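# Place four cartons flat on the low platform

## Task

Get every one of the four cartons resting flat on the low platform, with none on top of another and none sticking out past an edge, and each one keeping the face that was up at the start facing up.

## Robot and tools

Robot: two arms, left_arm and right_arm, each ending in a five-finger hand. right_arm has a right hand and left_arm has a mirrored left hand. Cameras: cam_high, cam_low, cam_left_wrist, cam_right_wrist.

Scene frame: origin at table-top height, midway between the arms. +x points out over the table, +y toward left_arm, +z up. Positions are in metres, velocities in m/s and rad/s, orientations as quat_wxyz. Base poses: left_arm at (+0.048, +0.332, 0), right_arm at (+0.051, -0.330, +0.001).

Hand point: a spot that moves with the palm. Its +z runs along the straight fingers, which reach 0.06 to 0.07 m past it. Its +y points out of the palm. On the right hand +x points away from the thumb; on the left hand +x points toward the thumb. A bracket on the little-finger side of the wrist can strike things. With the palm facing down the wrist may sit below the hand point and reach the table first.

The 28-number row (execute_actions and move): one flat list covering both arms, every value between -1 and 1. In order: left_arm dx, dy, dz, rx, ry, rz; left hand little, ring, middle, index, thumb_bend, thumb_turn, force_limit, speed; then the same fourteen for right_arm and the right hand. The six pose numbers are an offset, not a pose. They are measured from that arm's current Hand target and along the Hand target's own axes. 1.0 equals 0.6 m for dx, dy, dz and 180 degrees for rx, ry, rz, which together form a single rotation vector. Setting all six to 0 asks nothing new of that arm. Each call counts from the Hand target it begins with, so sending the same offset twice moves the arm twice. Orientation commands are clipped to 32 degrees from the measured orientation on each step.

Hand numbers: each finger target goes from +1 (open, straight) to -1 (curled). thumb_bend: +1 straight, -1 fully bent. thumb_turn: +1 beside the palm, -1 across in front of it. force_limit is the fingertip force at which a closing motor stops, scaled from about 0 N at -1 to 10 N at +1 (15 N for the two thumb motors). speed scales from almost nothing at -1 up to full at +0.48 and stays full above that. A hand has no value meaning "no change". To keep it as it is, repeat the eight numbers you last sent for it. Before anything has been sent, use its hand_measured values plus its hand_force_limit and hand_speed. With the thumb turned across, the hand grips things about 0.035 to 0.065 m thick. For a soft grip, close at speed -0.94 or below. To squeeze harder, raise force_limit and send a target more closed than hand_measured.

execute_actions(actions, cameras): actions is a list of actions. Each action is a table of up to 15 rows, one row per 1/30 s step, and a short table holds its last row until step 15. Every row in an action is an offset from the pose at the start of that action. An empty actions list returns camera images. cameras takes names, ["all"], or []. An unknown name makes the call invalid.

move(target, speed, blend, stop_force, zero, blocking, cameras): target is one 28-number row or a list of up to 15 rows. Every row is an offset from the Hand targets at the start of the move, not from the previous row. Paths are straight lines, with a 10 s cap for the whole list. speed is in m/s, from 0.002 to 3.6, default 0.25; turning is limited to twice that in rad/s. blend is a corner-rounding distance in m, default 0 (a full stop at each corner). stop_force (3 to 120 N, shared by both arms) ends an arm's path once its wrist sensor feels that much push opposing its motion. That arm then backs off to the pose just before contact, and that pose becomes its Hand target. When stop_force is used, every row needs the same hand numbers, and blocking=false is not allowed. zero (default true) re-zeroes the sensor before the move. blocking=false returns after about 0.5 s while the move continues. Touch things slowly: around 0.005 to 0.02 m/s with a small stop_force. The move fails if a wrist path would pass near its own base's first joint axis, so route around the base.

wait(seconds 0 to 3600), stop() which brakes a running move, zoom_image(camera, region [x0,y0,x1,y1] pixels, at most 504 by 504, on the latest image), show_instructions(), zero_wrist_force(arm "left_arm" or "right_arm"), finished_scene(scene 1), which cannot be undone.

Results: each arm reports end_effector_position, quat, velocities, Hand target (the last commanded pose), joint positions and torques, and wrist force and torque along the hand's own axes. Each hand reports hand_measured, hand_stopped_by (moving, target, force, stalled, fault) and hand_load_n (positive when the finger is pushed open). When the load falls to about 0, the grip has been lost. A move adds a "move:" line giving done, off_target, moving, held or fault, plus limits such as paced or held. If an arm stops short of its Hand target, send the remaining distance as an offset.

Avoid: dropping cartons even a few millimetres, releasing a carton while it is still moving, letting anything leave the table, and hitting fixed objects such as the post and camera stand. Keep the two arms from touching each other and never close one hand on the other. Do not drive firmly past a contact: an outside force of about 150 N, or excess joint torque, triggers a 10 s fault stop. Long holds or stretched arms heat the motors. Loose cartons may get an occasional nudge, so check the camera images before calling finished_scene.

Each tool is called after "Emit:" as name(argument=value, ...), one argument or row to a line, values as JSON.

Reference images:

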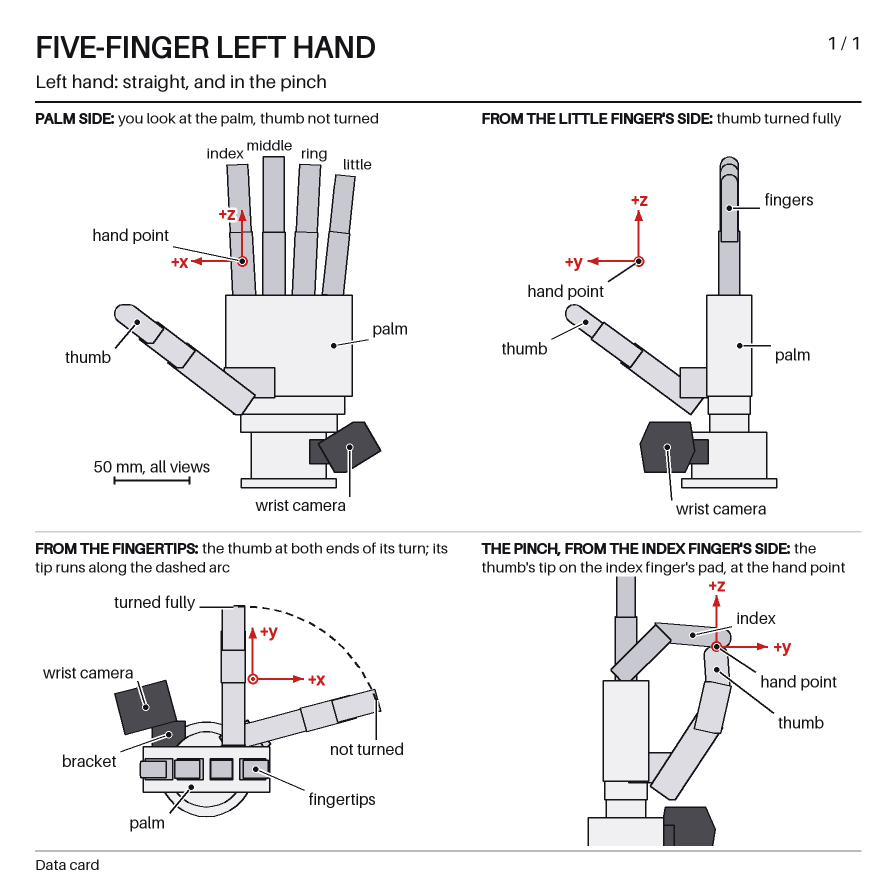

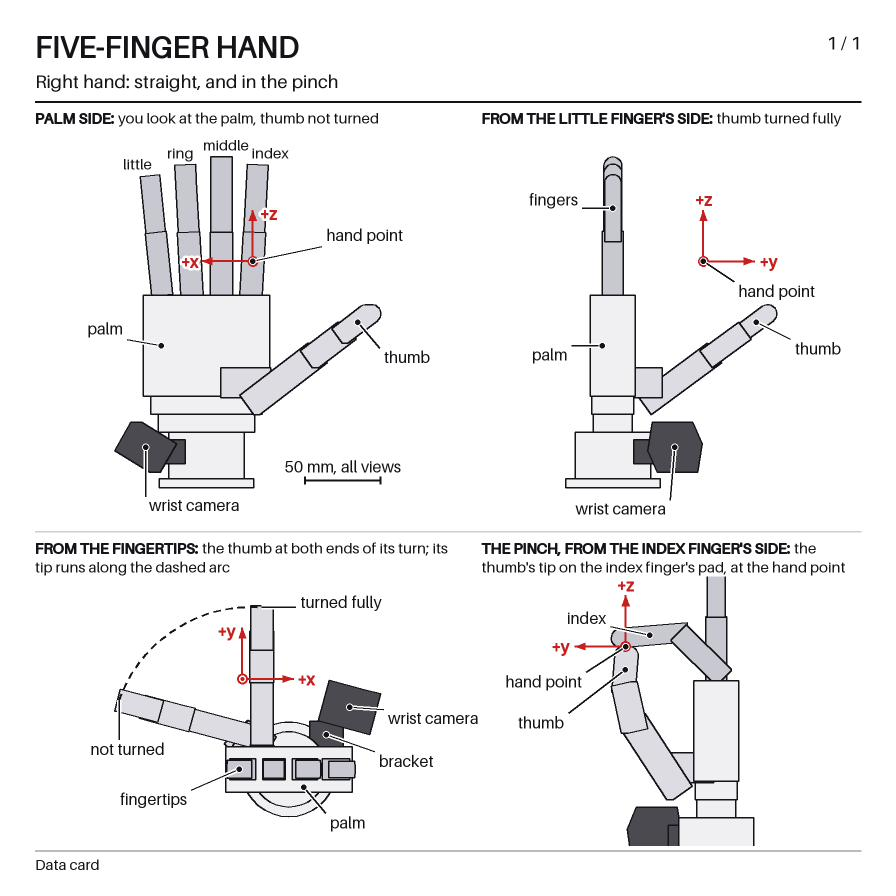

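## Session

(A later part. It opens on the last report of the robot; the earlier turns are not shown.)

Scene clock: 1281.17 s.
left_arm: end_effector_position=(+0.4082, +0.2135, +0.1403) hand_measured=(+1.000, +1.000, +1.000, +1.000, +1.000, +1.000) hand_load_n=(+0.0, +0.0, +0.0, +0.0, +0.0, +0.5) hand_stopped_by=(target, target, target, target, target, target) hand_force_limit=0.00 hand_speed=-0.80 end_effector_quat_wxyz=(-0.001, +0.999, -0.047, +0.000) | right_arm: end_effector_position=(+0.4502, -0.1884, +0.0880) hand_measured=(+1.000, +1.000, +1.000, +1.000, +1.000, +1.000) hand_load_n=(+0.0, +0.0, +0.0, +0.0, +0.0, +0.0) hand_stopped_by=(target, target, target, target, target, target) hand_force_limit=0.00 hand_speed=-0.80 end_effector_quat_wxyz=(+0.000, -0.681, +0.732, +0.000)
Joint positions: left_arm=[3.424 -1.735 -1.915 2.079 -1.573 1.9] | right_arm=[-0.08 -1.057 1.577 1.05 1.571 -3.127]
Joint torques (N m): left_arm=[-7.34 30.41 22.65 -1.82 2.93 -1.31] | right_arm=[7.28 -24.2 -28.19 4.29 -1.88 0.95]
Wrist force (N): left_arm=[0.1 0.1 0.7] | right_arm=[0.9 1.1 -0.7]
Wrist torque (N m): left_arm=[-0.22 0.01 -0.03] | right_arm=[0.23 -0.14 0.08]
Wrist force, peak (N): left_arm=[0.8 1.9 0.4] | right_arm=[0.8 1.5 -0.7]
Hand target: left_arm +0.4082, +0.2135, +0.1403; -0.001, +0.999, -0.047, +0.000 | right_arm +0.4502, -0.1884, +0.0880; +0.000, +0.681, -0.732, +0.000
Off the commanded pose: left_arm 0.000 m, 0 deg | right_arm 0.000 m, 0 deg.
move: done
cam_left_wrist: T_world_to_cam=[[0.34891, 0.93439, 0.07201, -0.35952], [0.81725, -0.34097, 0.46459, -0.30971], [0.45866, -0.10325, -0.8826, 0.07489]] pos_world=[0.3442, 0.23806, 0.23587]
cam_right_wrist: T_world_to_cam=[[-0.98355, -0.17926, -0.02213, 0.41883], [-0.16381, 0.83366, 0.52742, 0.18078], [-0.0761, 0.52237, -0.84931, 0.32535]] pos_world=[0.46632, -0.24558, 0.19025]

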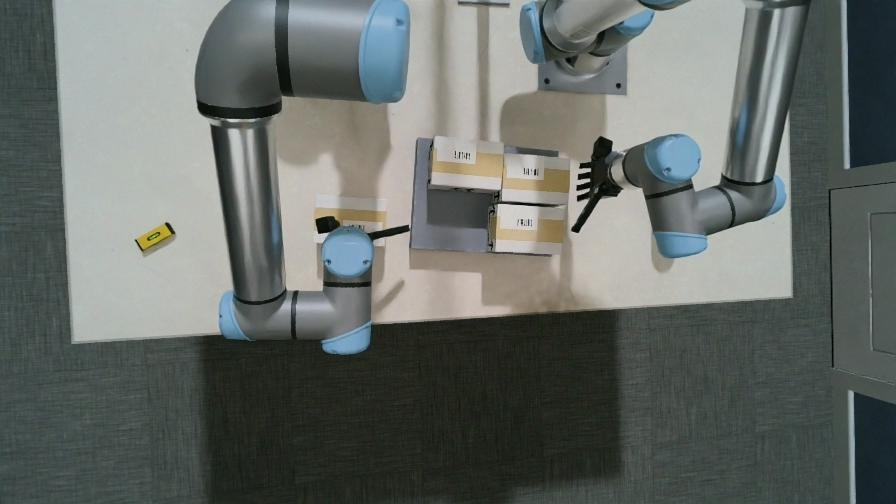

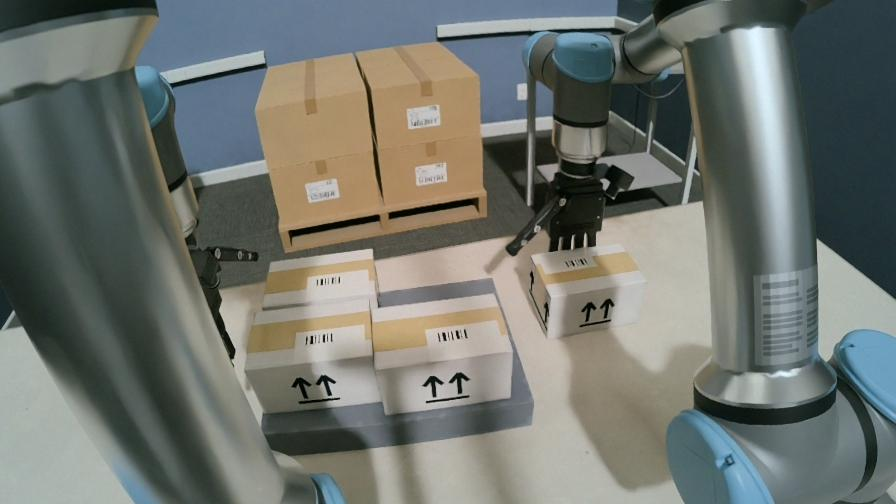

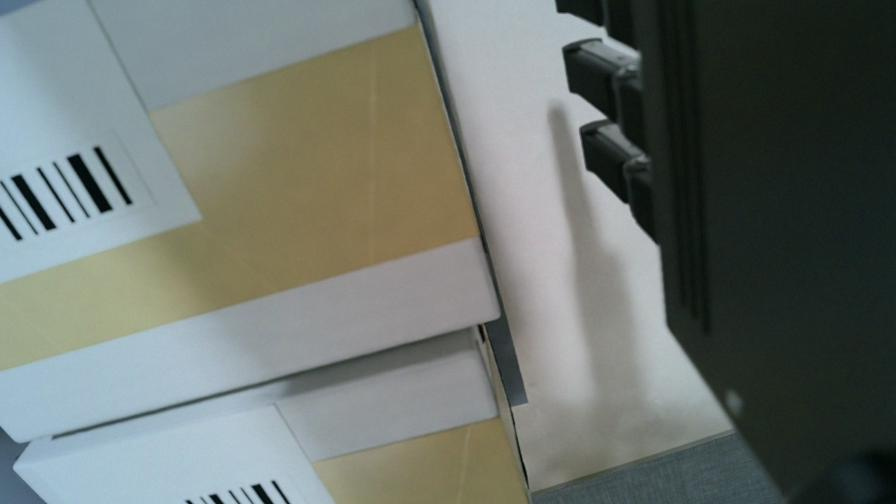

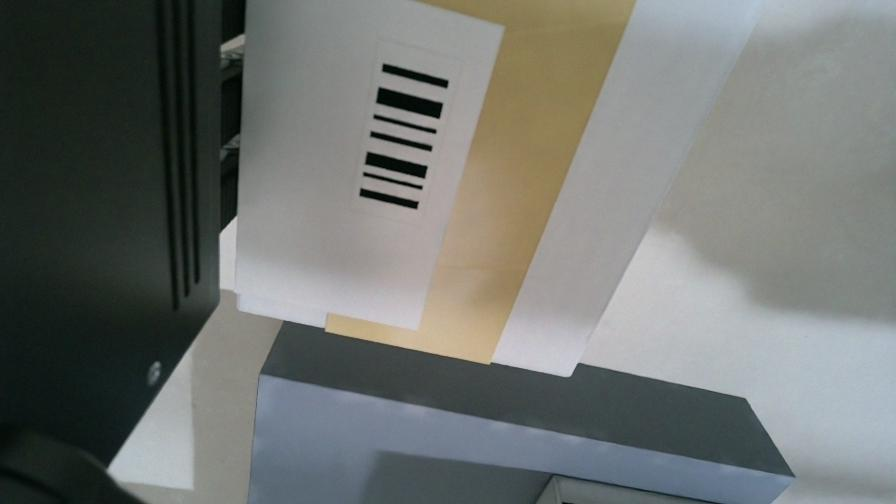

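Emit:
zoom_image(
  camera="cam_high",
  region=[400, 120, 600, 270],
)

Emit:
zoom_image(
  camera="cam_high",
  region=[300, 170, 440, 270],
)

Scaled by 2.520 from the camera's image (finer frame: 1280x720).

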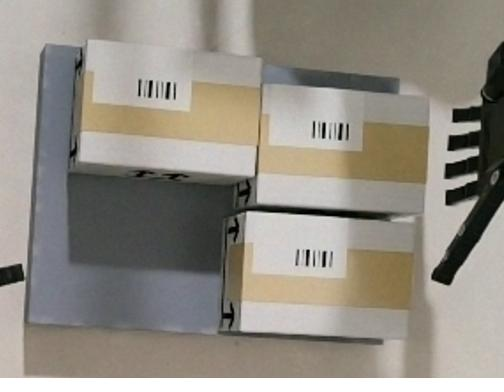

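Scaled by 3.600 from the camera's image (finer frame: 1280x720).

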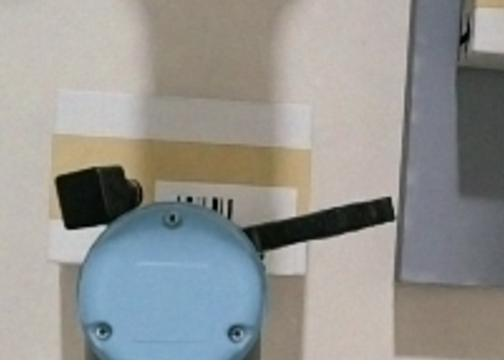

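Emit:
move(
  target=[
    [0,0.0683,0,0,0,0,1,1,1,1,1,1,0,-0.8,0,0.02,0,0,0,0,1,1,1,1,1,1,0,-0.8],
    [0,0.0483,0,0,0,0,1,1,1,1,1,1,0,-0.8,0,-0.03,0,0,0,0,1,1,1,1,1,1,0,-0.8],
    [0,0.0483,-0.2495,0,0,0,1,1,1,1,1,1,0,-0.8,0,-0.03,-0.27,0,0,0,1,1,1,1,1,1,0,-0.8],
    [0.0997,0.3145,-0.2495,0,0,0,1,1,1,1,1,1,0,-0.8,0.1225,-0.0512,-0.27,0,0,0.5,1,1,1,1,1,1,0,-0.8],
    [0.1642,0.6383,-0.2495,0,0,0,1,1,1,1,1,1,0,-0.8,0.1225,-0.0512,0,0,0,0.5,1,1,1,1,1,1,0,-0.8],
  ],
  speed=[0.03,0.1,0.25,0.5,0.3],
  blend=[0,0.01,0.02,0.01,0],
  cameras=["all"],
)

Scene clock: 1360.10 s.
left_arm: end_effector_position=(+0.4708, -0.1772, +0.2893) hand_measured=(+1.000, +1.000, +1.000, +1.000, +1.000, +1.000) hand_load_n=(+0.0, +0.0, +0.0, +0.0, +0.0, +0.0) hand_stopped_by=(target, target, target, target, target, target) hand_force_limit=0.00 hand_speed=-0.80 end_effector_quat_wxyz=(-0.001, +0.999, -0.047, +0.000) | right_arm: end_effector_position=(+0.4755, -0.2639, +0.0880) hand_measured=(+1.000, +1.000, +1.000, +1.000, +1.000, +1.000) hand_load_n=(+0.0, +0.0, +0.0, +0.0, +0.0, +0.0) hand_stopped_by=(target, target, target, target, target, target) hand_force_limit=0.00 hand_speed=-0.80 end_effector_quat_wxyz=(+0.000, +0.036, +0.999, +0.000)
Joint positions: left_arm=[2.568 -2.348 -0.604 1.379 -1.572 1.044] | right_arm=[-0.349 -1.226 1.836 0.96 1.571 -1.825]
Joint torques (N m): left_arm=[-7.24 41.47 28.65 -2.11 1.45 -1.25] | right_arm=[12.71 -41.42 -21.35 0.53 -1.43 1.08]
Wrist force (N): left_arm=[0.0 0.5 0.9] | right_arm=[0.6 1.0 -0.4]
Wrist torque (N m): left_arm=[-0.11 0.04 -0.14] | right_arm=[0.21 -0.10 0.12]
Wrist force, peak (N): left_arm=[0.0 -4.0 0.6] | right_arm=[-0.7 -1.7 -2.1]
Hand target: left_arm +0.4707, -0.1773, +0.2892; -0.001, +0.999, -0.047, +0.000 | right_arm +0.4755, -0.2639, +0.0880; +0.000, +0.036, +0.999, +0.000
Off the commanded pose: left_arm 0.000 m, 0 deg | right_arm 0.000 m, 0 deg.
move: done
cam_left_wrist: T_world_to_cam=[[0.34882, 0.9344, 0.0722, -0.02702], [0.81713, -0.34096, 0.46481, -0.56322], [0.45894, -0.10314, -0.88246, 0.13715]] pos_world=[0.4067, -0.15264, 0.38477]
cam_right_wrist: T_world_to_cam=[[-0.17911, 0.98359, -0.02177, 0.35457], [0.83315, 0.16341, 0.52835, -0.40318], [0.52324, 0.07649, -0.84875, -0.03593]] pos_world=[0.41821, -0.28012, 0.19025]

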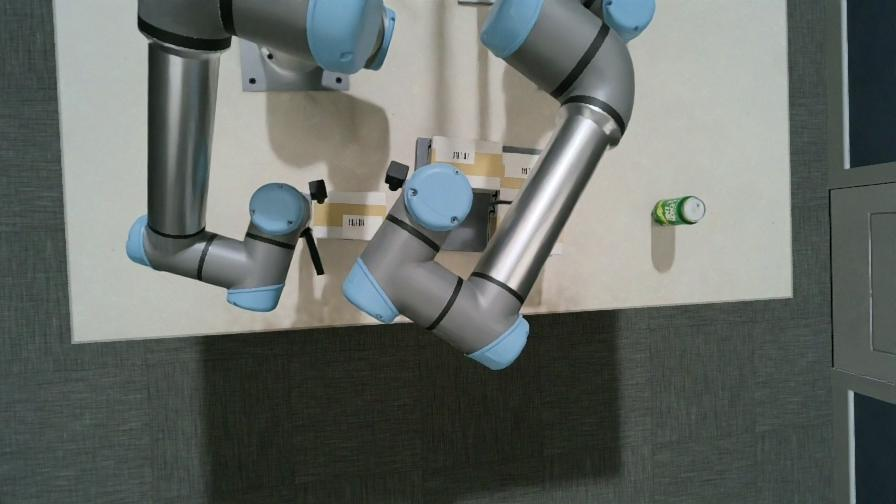

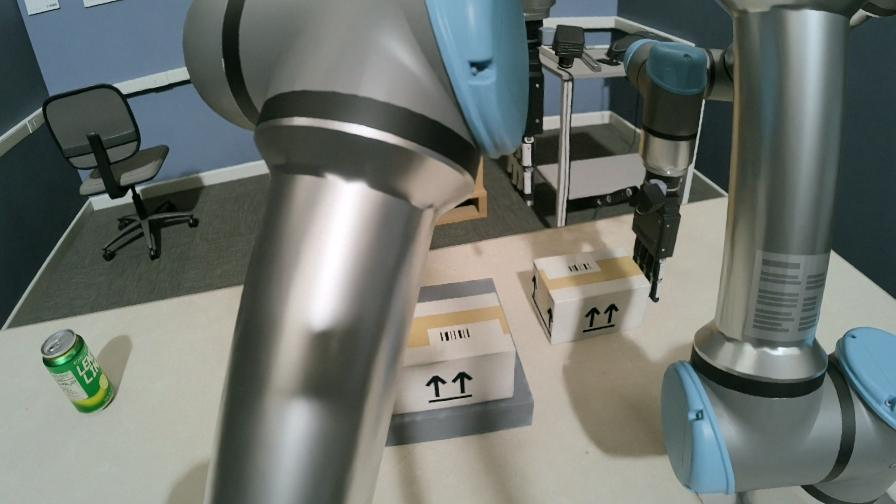

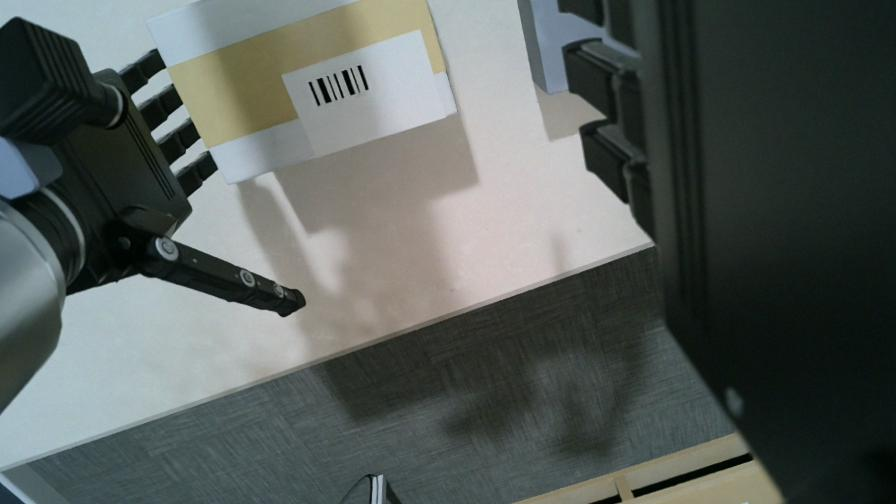

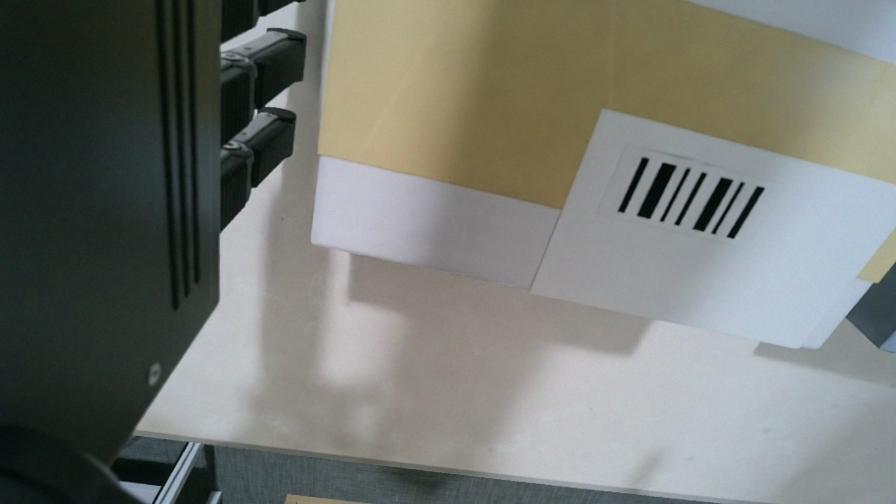

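Emit:
zoom_image(
  camera="cam_left_wrist",
  region=[100, 0, 300, 220],
)

Emit:
zoom_image(
  camera="cam_low",
  region=[510, 160, 710, 360],
)

Scaled by 2.291 from the camera's image (finer frame: 1280x720).

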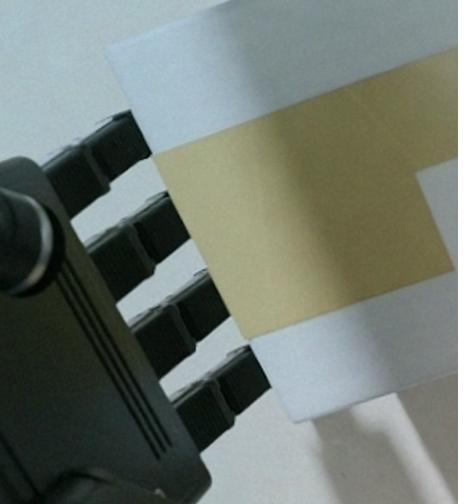

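Scaled by 2.520 from the camera's image (finer frame: 1280x720).

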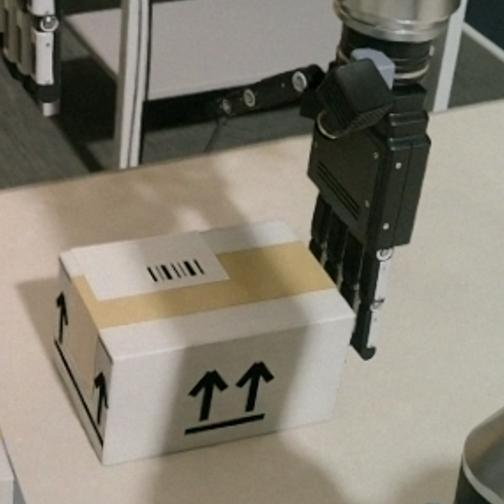

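Emit:
move(
  target=[0.01,0.0167,0.3353,0,0,0,1,1,1,1,1,1,0,-0.8,0.01,0,0,0,0,0,1,1,1,1,1,1,0,-0.8],
  speed=0.15,
  cameras=["all"],
)

Scene clock: 1474.30 s.
left_arm: end_effector_position=(+0.4756, -0.1874, +0.0880) hand_measured=(+1.000, +1.000, +1.000, +1.000, +1.000, +1.000) hand_load_n=(+0.0, +0.0, +0.0, +0.0, +0.0, +0.0) hand_stopped_by=(target, target, target, target, target, target) hand_force_limit=0.00 hand_speed=-0.80 end_effector_quat_wxyz=(-0.001, +0.999, -0.047, +0.000) | right_arm: end_effector_position=(+0.4694, -0.2635, +0.0880) hand_measured=(+1.000, +1.000, +1.000, +1.000, +1.000, +1.000) hand_load_n=(+0.0, +0.0, +0.0, +0.0, +0.0, +0.0) hand_stopped_by=(target, target, target, target, target, target) hand_force_limit=0.00 hand_speed=-0.80 end_effector_quat_wxyz=(+0.000, +0.036, +0.999, +0.000)
Joint positions: left_arm=[2.559 -2.413 -1.006 1.846 -1.572 1.035] | right_arm=[-0.353 -1.239 1.854 0.954 1.571 -1.829]
Joint torques (N m): left_arm=[-1.34 58.63 27.68 -3.42 2.79 -0.32] | right_arm=[-9.33 -36.16 -15.59 1.34 1.37 -1.88]
Wrist force (N): left_arm=[0.3 0.6 1.0] | right_arm=[0.8 1.1 -0.5]
Wrist torque (N m): left_arm=[-0.13 0.00 0.02] | right_arm=[0.23 -0.12 0.16]
Wrist force, peak (N): left_arm=[0.3 0.4 2.2] | right_arm=[0.8 1.3 -0.7]
Hand target: left_arm +0.4756, -0.1874, +0.0880; -0.001, +0.999, -0.047, +0.000 | right_arm +0.4695, -0.2635, +0.0880; +0.000, +0.036, +0.999, +0.000
Off the commanded pose: left_arm 0.000 m, 0 deg | right_arm 0.000 m, 0 deg.
move: done
cam_left_wrist: T_world_to_cam=[[0.34894, 0.93436, 0.07214, -0.00472], [0.81723, -0.34106, 0.46455, -0.47719], [0.45866, -0.10315, -0.8826, -0.04356]] pos_world=[0.4116, -0.16284, 0.18357]
cam_right_wrist: T_world_to_cam=[[-0.17919, 0.98357, -0.02182, 0.35312], [0.83311, 0.1635, 0.52839, -0.39813], [0.52328, 0.0765, -0.84872, -0.03279]] pos_world=[0.41211, -0.27972, 0.19025]

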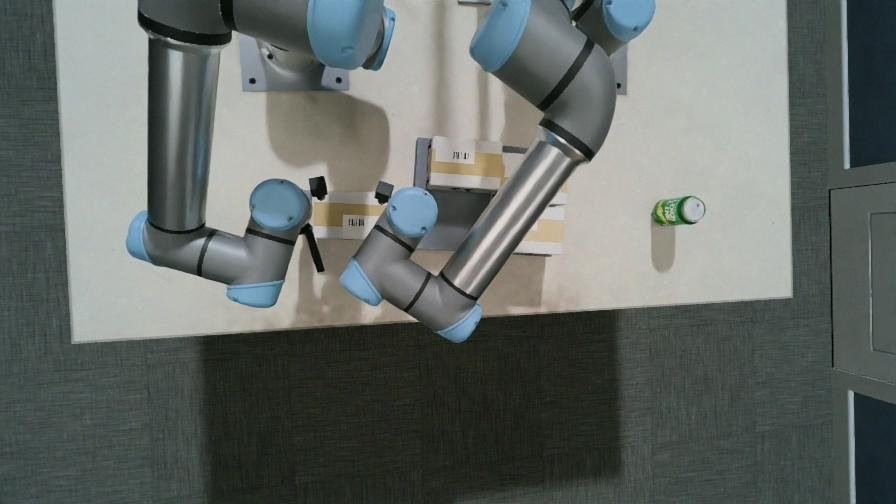

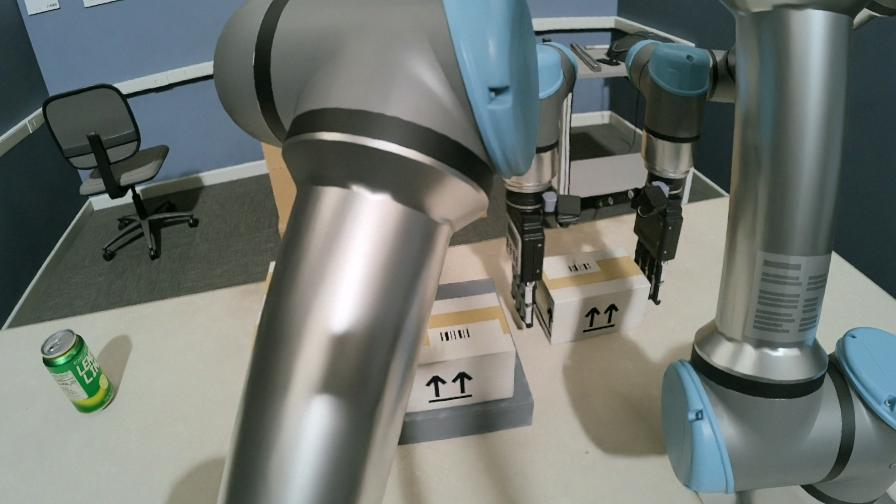

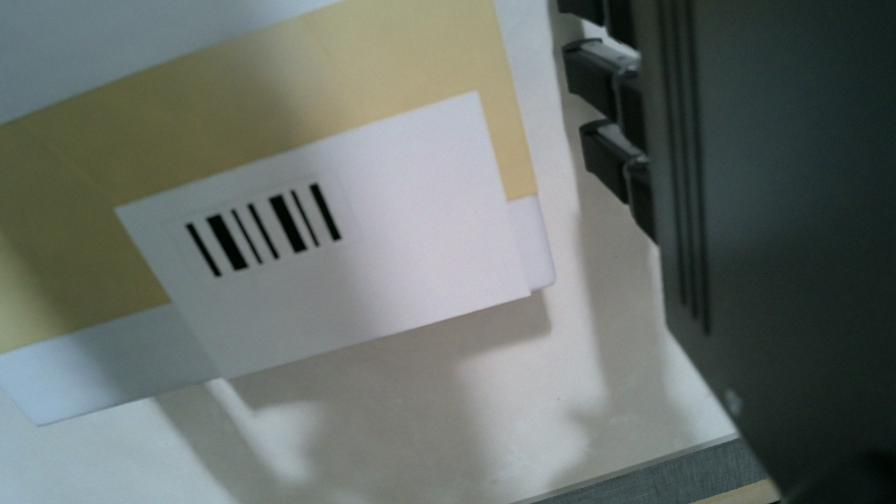

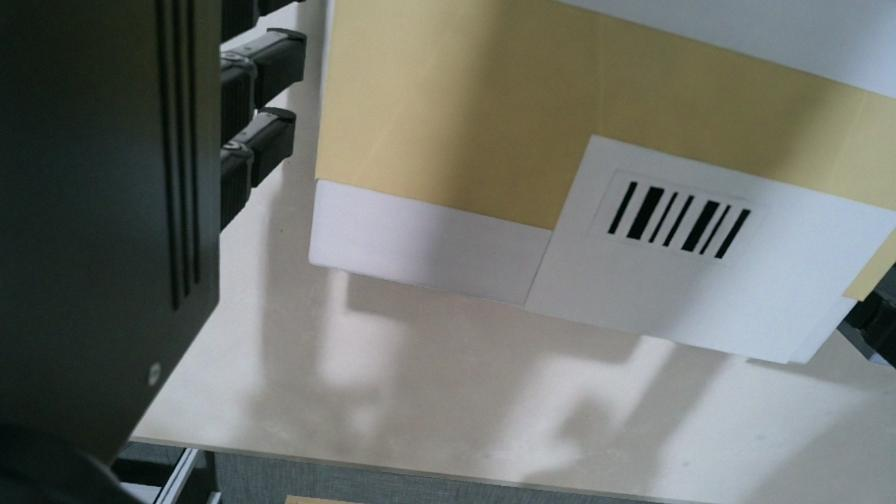

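Emit:
move(
  target=[0,0.027,0,0,0,0,1,1,1,1,1,1,0,-0.8,0,0.02,0,0,0,0,1,1,1,1,1,1,0,-0.8],
  speed=0.04,
)

Emit:
move(
  target=[0,0,0,0,0,0,1,1,1,1,1,1,0,-0.8,0,0.05,0,0,0,0,1,1,1,1,1,1,0,-0.8],
  speed=0.008,
  stop_force=12,
)

Emit:
move(
  target=[0,0,0,0,0,0,1,1,1,1,1,1,0,-0.8,0,0.02,0,0,0,0,1,1,1,1,1,1,0,-0.8],
  speed=0.003,
  stop_force=28,
  zero=false,
  cameras=["cam_left_wrist","cam_low"],
)

Scene clock: 1488.87 s.
left_arm: end_effector_position=(+0.4741, -0.2036, +0.0880) hand_measured=(+1.000, +1.000, +1.000, +1.000, +1.000, +1.000) hand_load_n=(+0.0, +0.0, +0.0, +0.0, +0.0, +0.0) hand_stopped_by=(target, target, target, target, target, target) hand_force_limit=0.00 hand_speed=-0.80 end_effector_quat_wxyz=(-0.001, +0.999, -0.047, +0.000) end_effector_velocity=(+0.000, +0.001, +0.000) end_effector_angular_velocity=(-0.002, +0.001, -0.002) | right_arm: end_effector_position=(+0.4704, -0.2514, +0.0880) hand_measured=(+1.000, +1.000, +1.000, +1.000, +1.000, +1.000) hand_load_n=(-0.5, +0.0, +0.0, +0.0, -0.5, +0.0) hand_stopped_by=(target, target, target, target, target, target) hand_force_limit=0.00 hand_speed=-0.80 end_effector_quat_wxyz=(+0.000, +0.036, +0.999, +0.000) end_effector_velocity=(+0.000, -0.001, +0.000) end_effector_angular_velocity=(+0.000, +0.000, +0.003)
Joint positions: left_arm=[2.536 -2.444 -0.947 1.819 -1.572 1.012] | right_arm=[-0.32 -1.236 1.85 0.956 1.571 -1.797]
Joint velocities: left_arm=[0.001 0.002 -0.006 0.004 0.002 0.003] | right_arm=[-0.002 0.001 0 0 0 -0.006]
Joint torques (N m): left_arm=[5.7 61.74 7.84 -0.44 1.75 1.08] | right_arm=[-12.78 -20.63 -21.24 3.97 -0.71 -2.5]
Wrist force (N): left_arm=[0.3 0.3 0.8] | right_arm=[0.9 0.9 -0.2]
Wrist torque (N m): left_arm=[-0.13 0.02 -0.01] | right_arm=[0.18 -0.14 0.08]
Wrist force, peak (N): left_arm=[0.4 0.7 1.0] | right_arm=[0.7 1.5 -0.4]
Hand target: left_arm +0.4741, -0.2036, +0.0880; -0.001, +0.999, -0.047, +0.000 | right_arm +0.4704, -0.2515, +0.0880; +0.000, +0.036, +0.999, +0.000
Off the commanded pose: left_arm 0.000 m, 0 deg | right_arm 0.000 m, 0 deg.
move: done

Scene clock: 1491.43 s.
left_arm: end_effector_position=(+0.4741, -0.2035, +0.0880) hand_measured=(+1.000, +1.000, +1.000, +1.000, +1.000, +1.000) hand_load_n=(+0.0, +0.0, +0.0, +0.5, +0.0, +0.0) hand_stopped_by=(target, target, target, target, target, target) hand_force_limit=0.00 hand_speed=-0.80 end_effector_quat_wxyz=(-0.001, +0.999, -0.047, +0.000) | right_arm: end_effector_position=(+0.4712, -0.2400, +0.0880) hand_measured=(+1.000, +1.000, +1.000, +1.000, +1.000, +1.000) hand_load_n=(+0.0, +0.0, +0.0, +0.0, +0.0, +0.0) hand_stopped_by=(target, target, target, target, target, target) hand_force_limit=0.00 hand_speed=-0.80 end_effector_quat_wxyz=(+0.000, +0.036, +0.999, +0.000)
Joint positions: left_arm=[2.536 -2.444 -0.947 1.819 -1.572 1.012] | right_arm=[-0.289 -1.232 1.845 0.957 1.571 -1.766]
Joint torques (N m): left_arm=[-12.36 61.19 15.95 -0.3 4.86 0.92] | right_arm=[-9.59 -44.14 -3.16 0.94 -3.47 -2.54]
Wrist force (N): left_arm=[3.0 -10.4 0.3] | right_arm=[-0.3 -5.8 -2.2]
Wrist torque (N m): left_arm=[-0.51 -0.14 0.18] | right_arm=[0.15 0.03 -0.06]
Wrist force, peak (N): left_arm=[1.4 -13.2 0.4] | right_arm=[1.9 -13.2 -1.5]
Hand target: left_arm +0.4741, -0.2036, +0.0880; -0.001, +0.999, -0.047, +0.000 | right_arm +0.4712, -0.2400, +0.0880; +0.000, +0.036, +0.999, +0.000 (not the last commanded pose)
Off the commanded pose: left_arm 0.000 m, 0 deg | right_arm 0.018 m, 0 deg.
move: contact (right_arm)

Scene clock: 1492.80 s.
left_arm: end_effector_position=(+0.4741, -0.2035, +0.0880) hand_measured=(+1.000, +1.000, +1.000, +1.000, +1.000, +1.000) hand_load_n=(+0.0, +0.0, +0.0, +0.5, +0.0, +0.0) hand_stopped_by=(target, target, target, target, target, target) hand_force_limit=0.00 hand_speed=-0.80 end_effector_quat_wxyz=(-0.001, +0.999, -0.047, +0.000) | right_arm: end_effector_position=(+0.4712, -0.2391, +0.0880) hand_measured=(+1.000, +1.000, +1.000, +1.000, +1.000, +1.000) hand_load_n=(+0.0, +0.0, +0.0, +0.0, +0.0, +0.0) hand_stopped_by=(target, target, target, target, target, target) hand_force_limit=0.00 hand_speed=-0.80 end_effector_quat_wxyz=(+0.000, +0.036, +0.999, +0.000)
Joint positions: left_arm=[2.536 -2.444 -0.947 1.819 -1.572 1.012] | right_arm=[-0.287 -1.232 1.845 0.957 1.571 -1.763]
Joint torques (N m): left_arm=[-13.58 60.22 25.84 -0.31 4.92 0.83] | right_arm=[-3.17 -40.62 -3.61 0.96 -6.06 -2.64]
Wrist force (N): left_arm=[3.7 -25.9 0.9] | right_arm=[2.5 -22.9 0.5]
Wrist torque (N m): left_arm=[-0.77 -0.12 0.31] | right_arm=[-0.23 -0.05 -0.34]
Wrist force, peak (N): left_arm=[3.8 -29.2 1.0] | right_arm=[4.7 -27.9 1.5]
Hand target: left_arm +0.4741, -0.2036, +0.0880; -0.001, +0.999, -0.047, +0.000 | right_arm +0.4712, -0.2391, +0.0881; +0.000, +0.036, +0.999, +0.000 (not the last commanded pose)
Off the commanded pose: left_arm 0.000 m, 0 deg | right_arm 0.011 m, 0 deg.
move: contact (right_arm)
cam_left_wrist: T_world_to_cam=[[0.34889, 0.93439, 0.07209, 0.01098], [0.81715, -0.34097, 0.46477, -0.48148], [0.45886, -0.10325, -0.88249, -0.04466]] pos_world=[0.4101, -0.17904, 0.18357]
Images, in order (width x height): cam_low 896x504, cam_left_wrist 896x504.

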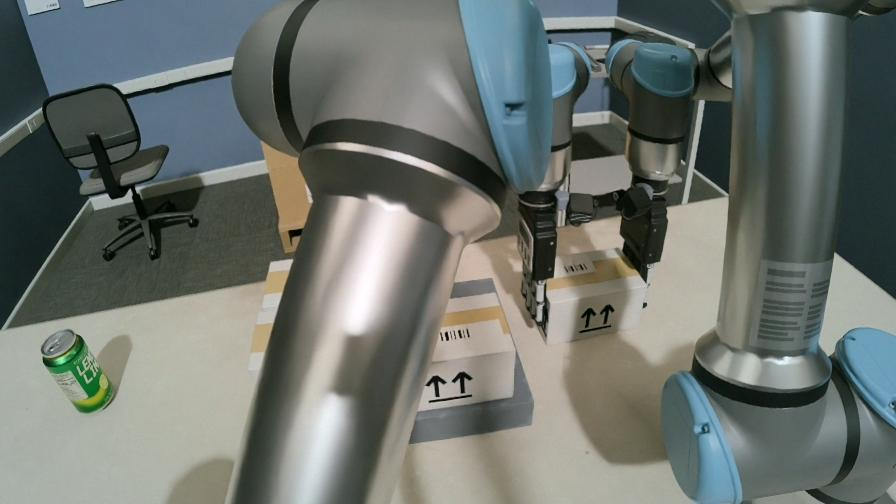

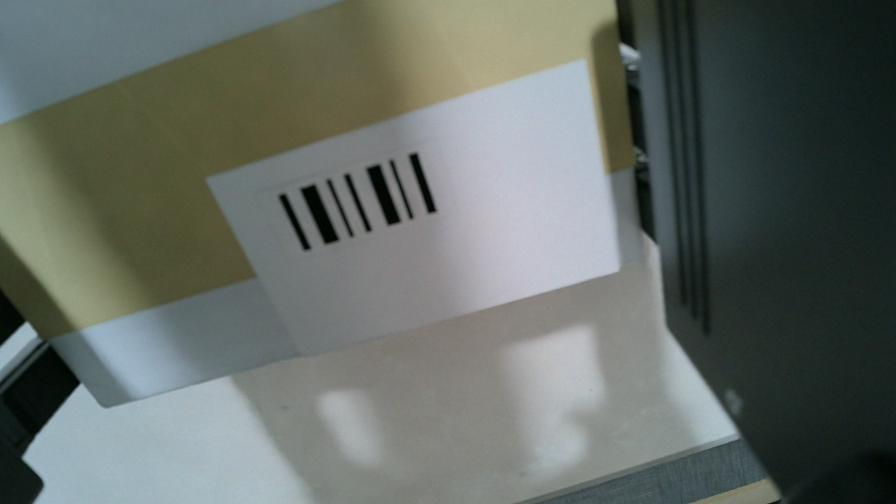

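Emit:
move(
  target=[0,0,-0.115,0,0,0,1,1,1,1,1,1,0,-0.8,0,0,-0.115,0,0,0,1,1,1,1,1,1,0,-0.8],
  speed=0.05,
)

Scene clock: 1500.77 s.
left_arm: end_effector_position=(+0.4742, -0.2037, +0.1573) hand_measured=(+1.000, +1.000, +1.000, +1.000, +1.000, +1.000) hand_load_n=(+0.0, +0.0, +0.0, +1.0, +0.0, +0.0) hand_stopped_by=(target, target, target, target, target, target) hand_force_limit=0.00 hand_speed=-0.80 end_effector_quat_wxyz=(-0.001, +0.999, -0.047, +0.000) end_effector_velocity=(+0.000, +0.000, -0.002) end_effector_angular_velocity=(-0.002, -0.001, +0.000) | right_arm: end_effector_position=(+0.4713, -0.2391, +0.1573) hand_measured=(+1.000, +1.000, +1.000, +1.000, +1.000, +1.000) hand_load_n=(+0.0, +0.0, +0.0, +0.5, +0.0, +0.0) hand_stopped_by=(target, target, target, target, target, target) hand_force_limit=0.00 hand_speed=-0.80 end_effector_quat_wxyz=(+0.001, +0.036, +0.999, +0.000) end_effector_velocity=(+0.000, +0.000, -0.001) end_effector_angular_velocity=(+0.000, -0.001, -0.001)
Joint positions: left_arm=[2.536 -2.408 -0.834 1.67 -1.572 1.012] | right_arm=[-0.287 -1.316 1.755 1.13 1.571 -1.763]
Joint velocities: left_arm=[0 0 -0.003 0.006 0.001 0] | right_arm=[-0.001 0 0.003 -0.005 -0.001 0]
Joint torques (N m): left_arm=[-20.94 42.45 11.96 2.31 6.91 -0.77] | right_arm=[13.88 -16.67 -4.98 1.12 -6.96 1.47]
Wrist force (N): left_arm=[4.6 -30.6 3.0] | right_arm=[4.6 -29.1 2.2]
Wrist torque (N m): left_arm=[-1.08 -0.08 0.43] | right_arm=[-0.66 -0.24 -0.43]
Wrist force, peak (N): left_arm=[4.6 -30.6 3.0] | right_arm=[4.6 -29.1 2.2]
Hand target: left_arm +0.4742, -0.2037, +0.1570; -0.001, +0.999, -0.047, +0.000 | right_arm +0.4712, -0.2391, +0.1571; +0.000, +0.036, +0.999, +0.000
Off the commanded pose: left_arm 0.000 m, 0 deg | right_arm 0.000 m, 0 deg.
move: done

Emit:
move(
  target=[0,-0.0667,0,0,0,0,1,1,1,1,1,1,0,-0.8,0,0.0667,0,0,0,0,1,1,1,1,1,1,0,-0.8],
  speed=0.04,
)

Scene clock: 1509.60 s.
left_arm: end_effector_position=(+0.4780, -0.1638, +0.1571) hand_measured=(+1.000, +1.000, +1.000, +1.000, +1.000, +1.000) hand_load_n=(+0.0, +0.0, +0.0, +0.5, +0.0, +0.0) hand_stopped_by=(target, target, target, target, target, target) hand_force_limit=0.00 hand_speed=-0.80 end_effector_quat_wxyz=(-0.001, +0.999, -0.047, +0.000) end_effector_velocity=(+0.000, -0.002, +0.000) end_effector_angular_velocity=(-0.001, +0.001, +0.001) | right_arm: end_effector_position=(+0.4741, -0.1990, +0.1571) hand_measured=(+1.000, +1.000, +1.000, +1.000, +1.000, +1.000) hand_load_n=(+0.0, +0.0, +0.0, +0.5, +0.0, +0.0) hand_stopped_by=(target, target, target, target, target, target) hand_force_limit=0.00 hand_speed=-0.80 end_effector_quat_wxyz=(+0.000, +0.036, +0.999, +0.000) end_effector_velocity=(+0.000, -0.001, +0.000) end_effector_angular_velocity=(+0.000, +0.000, +0.003)
Joint positions: left_arm=[2.594 -2.325 -0.982 1.735 -1.572 1.07] | right_arm=[-0.179 -1.296 1.73 1.136 1.571 -1.655]
Joint velocities: left_arm=[-0.002 -0.003 0.006 -0.003 0.002 -0.003] | right_arm=[-0.003 0 0 0 0 -0.006]
Joint torques (N m): left_arm=[-19.26 39.09 32.97 -2.48 4.04 -0.71] | right_arm=[-1.24 -32.72 -11.4 3.94 -4.77 -2.44]
Wrist force (N): left_arm=[0.9 -27.9 2.9] | right_arm=[0.7 -26.7 1.8]
Wrist torque (N m): left_arm=[-0.94 0.07 0.22] | right_arm=[-0.48 -0.01 -0.20]
Wrist force, peak (N): left_arm=[4.3 -30.9 3.2] | right_arm=[4.4 -30.3 2.9]
Hand target: left_arm +0.4779, -0.1638, +0.1571; -0.001, +0.999, -0.047, +0.000 | right_arm +0.4741, -0.1991, +0.1570; +0.000, +0.036, +0.999, +0.000
Off the commanded pose: left_arm 0.000 m, 0 deg | right_arm 0.000 m, 0 deg.
move: done

Emit:
move(
  target=[0,-0.1333,0,0,0,0,1,1,1,1,1,1,0,-0.8,0,0.1333,0,0,0,0,1,1,1,1,1,1,0,-0.8],
  speed=0.05,
  cameras=["all"],
)

Scene clock: 1523.70 s.
left_arm: end_effector_position=(+0.4854, -0.0842, +0.1573) hand_measured=(+1.000, +1.000, +1.000, +1.000, +1.000, +1.000) hand_load_n=(+0.5, +0.0, +0.0, +0.5, +0.0, +0.0) hand_stopped_by=(target, target, target, target, target, target) hand_force_limit=0.00 hand_speed=-0.80 end_effector_quat_wxyz=(-0.001, +0.999, -0.047, +0.000) | right_arm: end_effector_position=(+0.4799, -0.1193, +0.1570) hand_measured=(+1.000, +1.000, +1.000, +1.000, +1.000, +1.000) hand_load_n=(+0.0, +0.0, +0.0, +0.5, +0.0, +0.0) hand_stopped_by=(target, target, target, target, target, target) hand_force_limit=0.00 hand_speed=-0.80 end_effector_quat_wxyz=(+0.000, +0.036, +0.999, +0.000)
Joint positions: left_arm=[2.725 -2.192 -1.208 1.829 -1.572 1.202] | right_arm=[0.029 -1.233 1.644 1.159 1.571 -1.447]
Joint torques (N m): left_arm=[-16.06 34.77 32.53 -2.61 4.38 -1.06] | right_arm=[-1.76 -48 -10.46 1.62 -3.23 -3.21]
Wrist force (N): left_arm=[-2.8 -26.0 3.0] | right_arm=[-2.0 -24.2 2.1]
Wrist torque (N m): left_arm=[-0.92 0.26 0.31] | right_arm=[-0.41 -0.01 -0.15]
Wrist force, peak (N): left_arm=[1.1 -27.8 3.1] | right_arm=[0.8 -26.5 2.3]
Hand target: left_arm +0.4853, -0.0842, +0.1572; -0.001, +0.999, -0.047, +0.000 | right_arm +0.4799, -0.1194, +0.1570; +0.000, +0.036, +0.999, +0.000
Off the commanded pose: left_arm 0.000 m, 0 deg | right_arm 0.000 m, 0 deg.
move: done
cam_left_wrist: T_world_to_cam=[[0.34879, 0.93442, 0.07212, -0.10945], [0.81708, -0.34087, 0.46496, -0.48209], [0.45905, -0.10325, -0.88239, 0.02348]] pos_world=[0.4213, -0.05964, 0.25277]
cam_right_wrist: T_world_to_cam=[[-0.17917, 0.98357, -0.02204, 0.21472], [0.83313, 0.1636, 0.52832, -0.46684], [0.52324, 0.0763, -0.84876, 0.00917]] pos_world=[0.42261, -0.13552, 0.25915]

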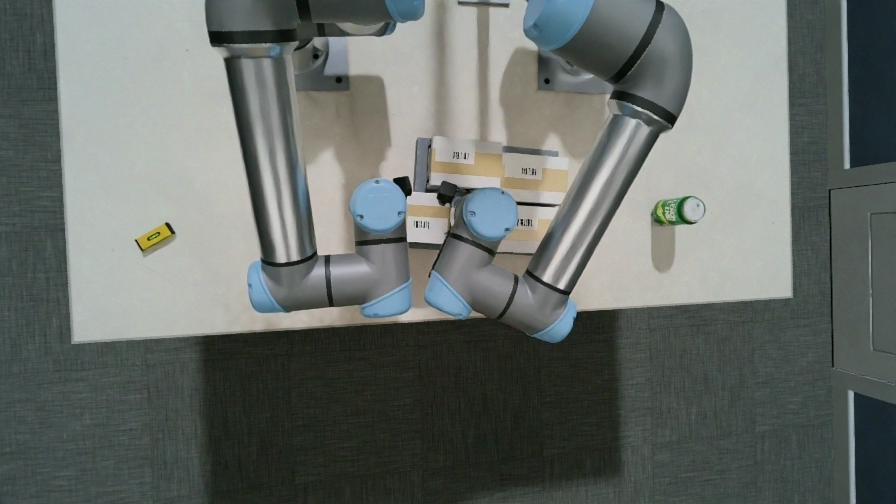

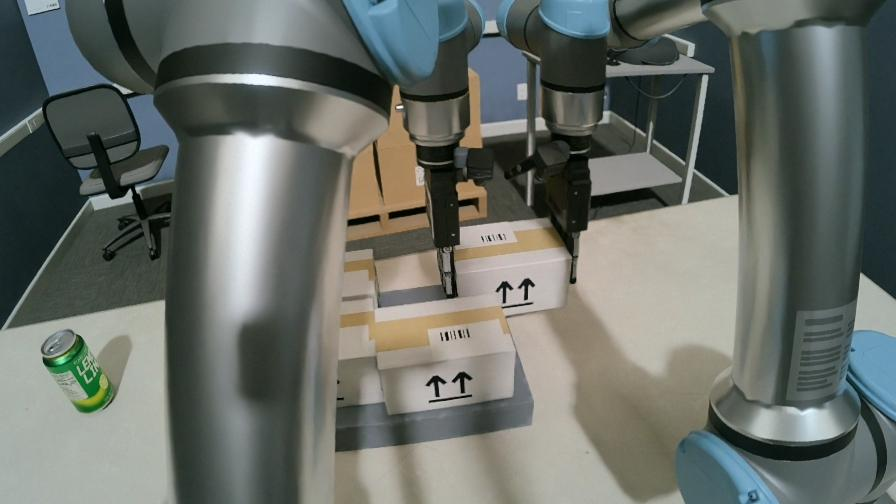

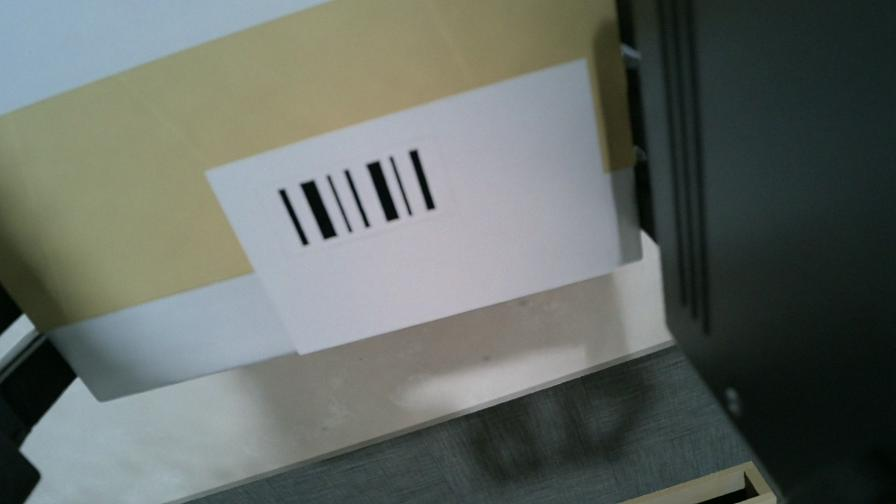

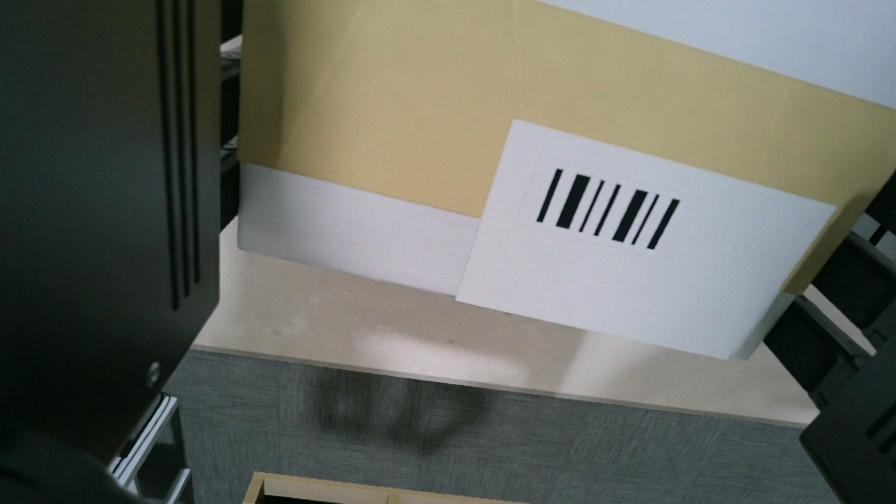

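Emit:
zoom_image(
  camera="cam_high",
  region=[380, 120, 580, 270],
)

Emit:
zoom_image(
  camera="cam_low",
  region=[340, 200, 600, 440],
)

Scaled by 2.520 from the camera's image (finer frame: 1280x720).

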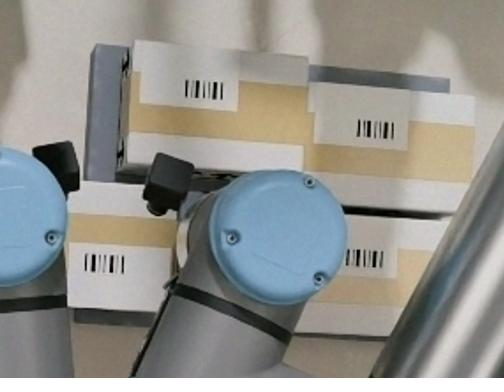

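Scaled by 1.938 from the camera's image (finer frame: 1280x720).

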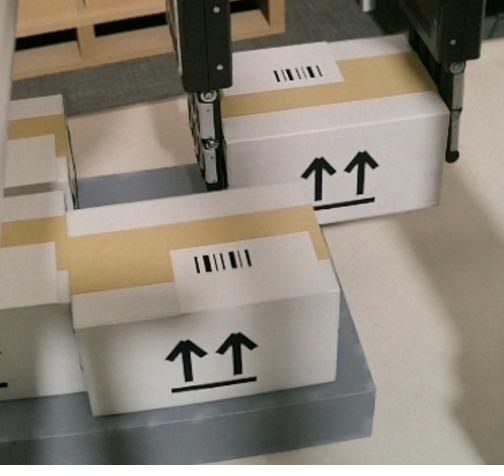

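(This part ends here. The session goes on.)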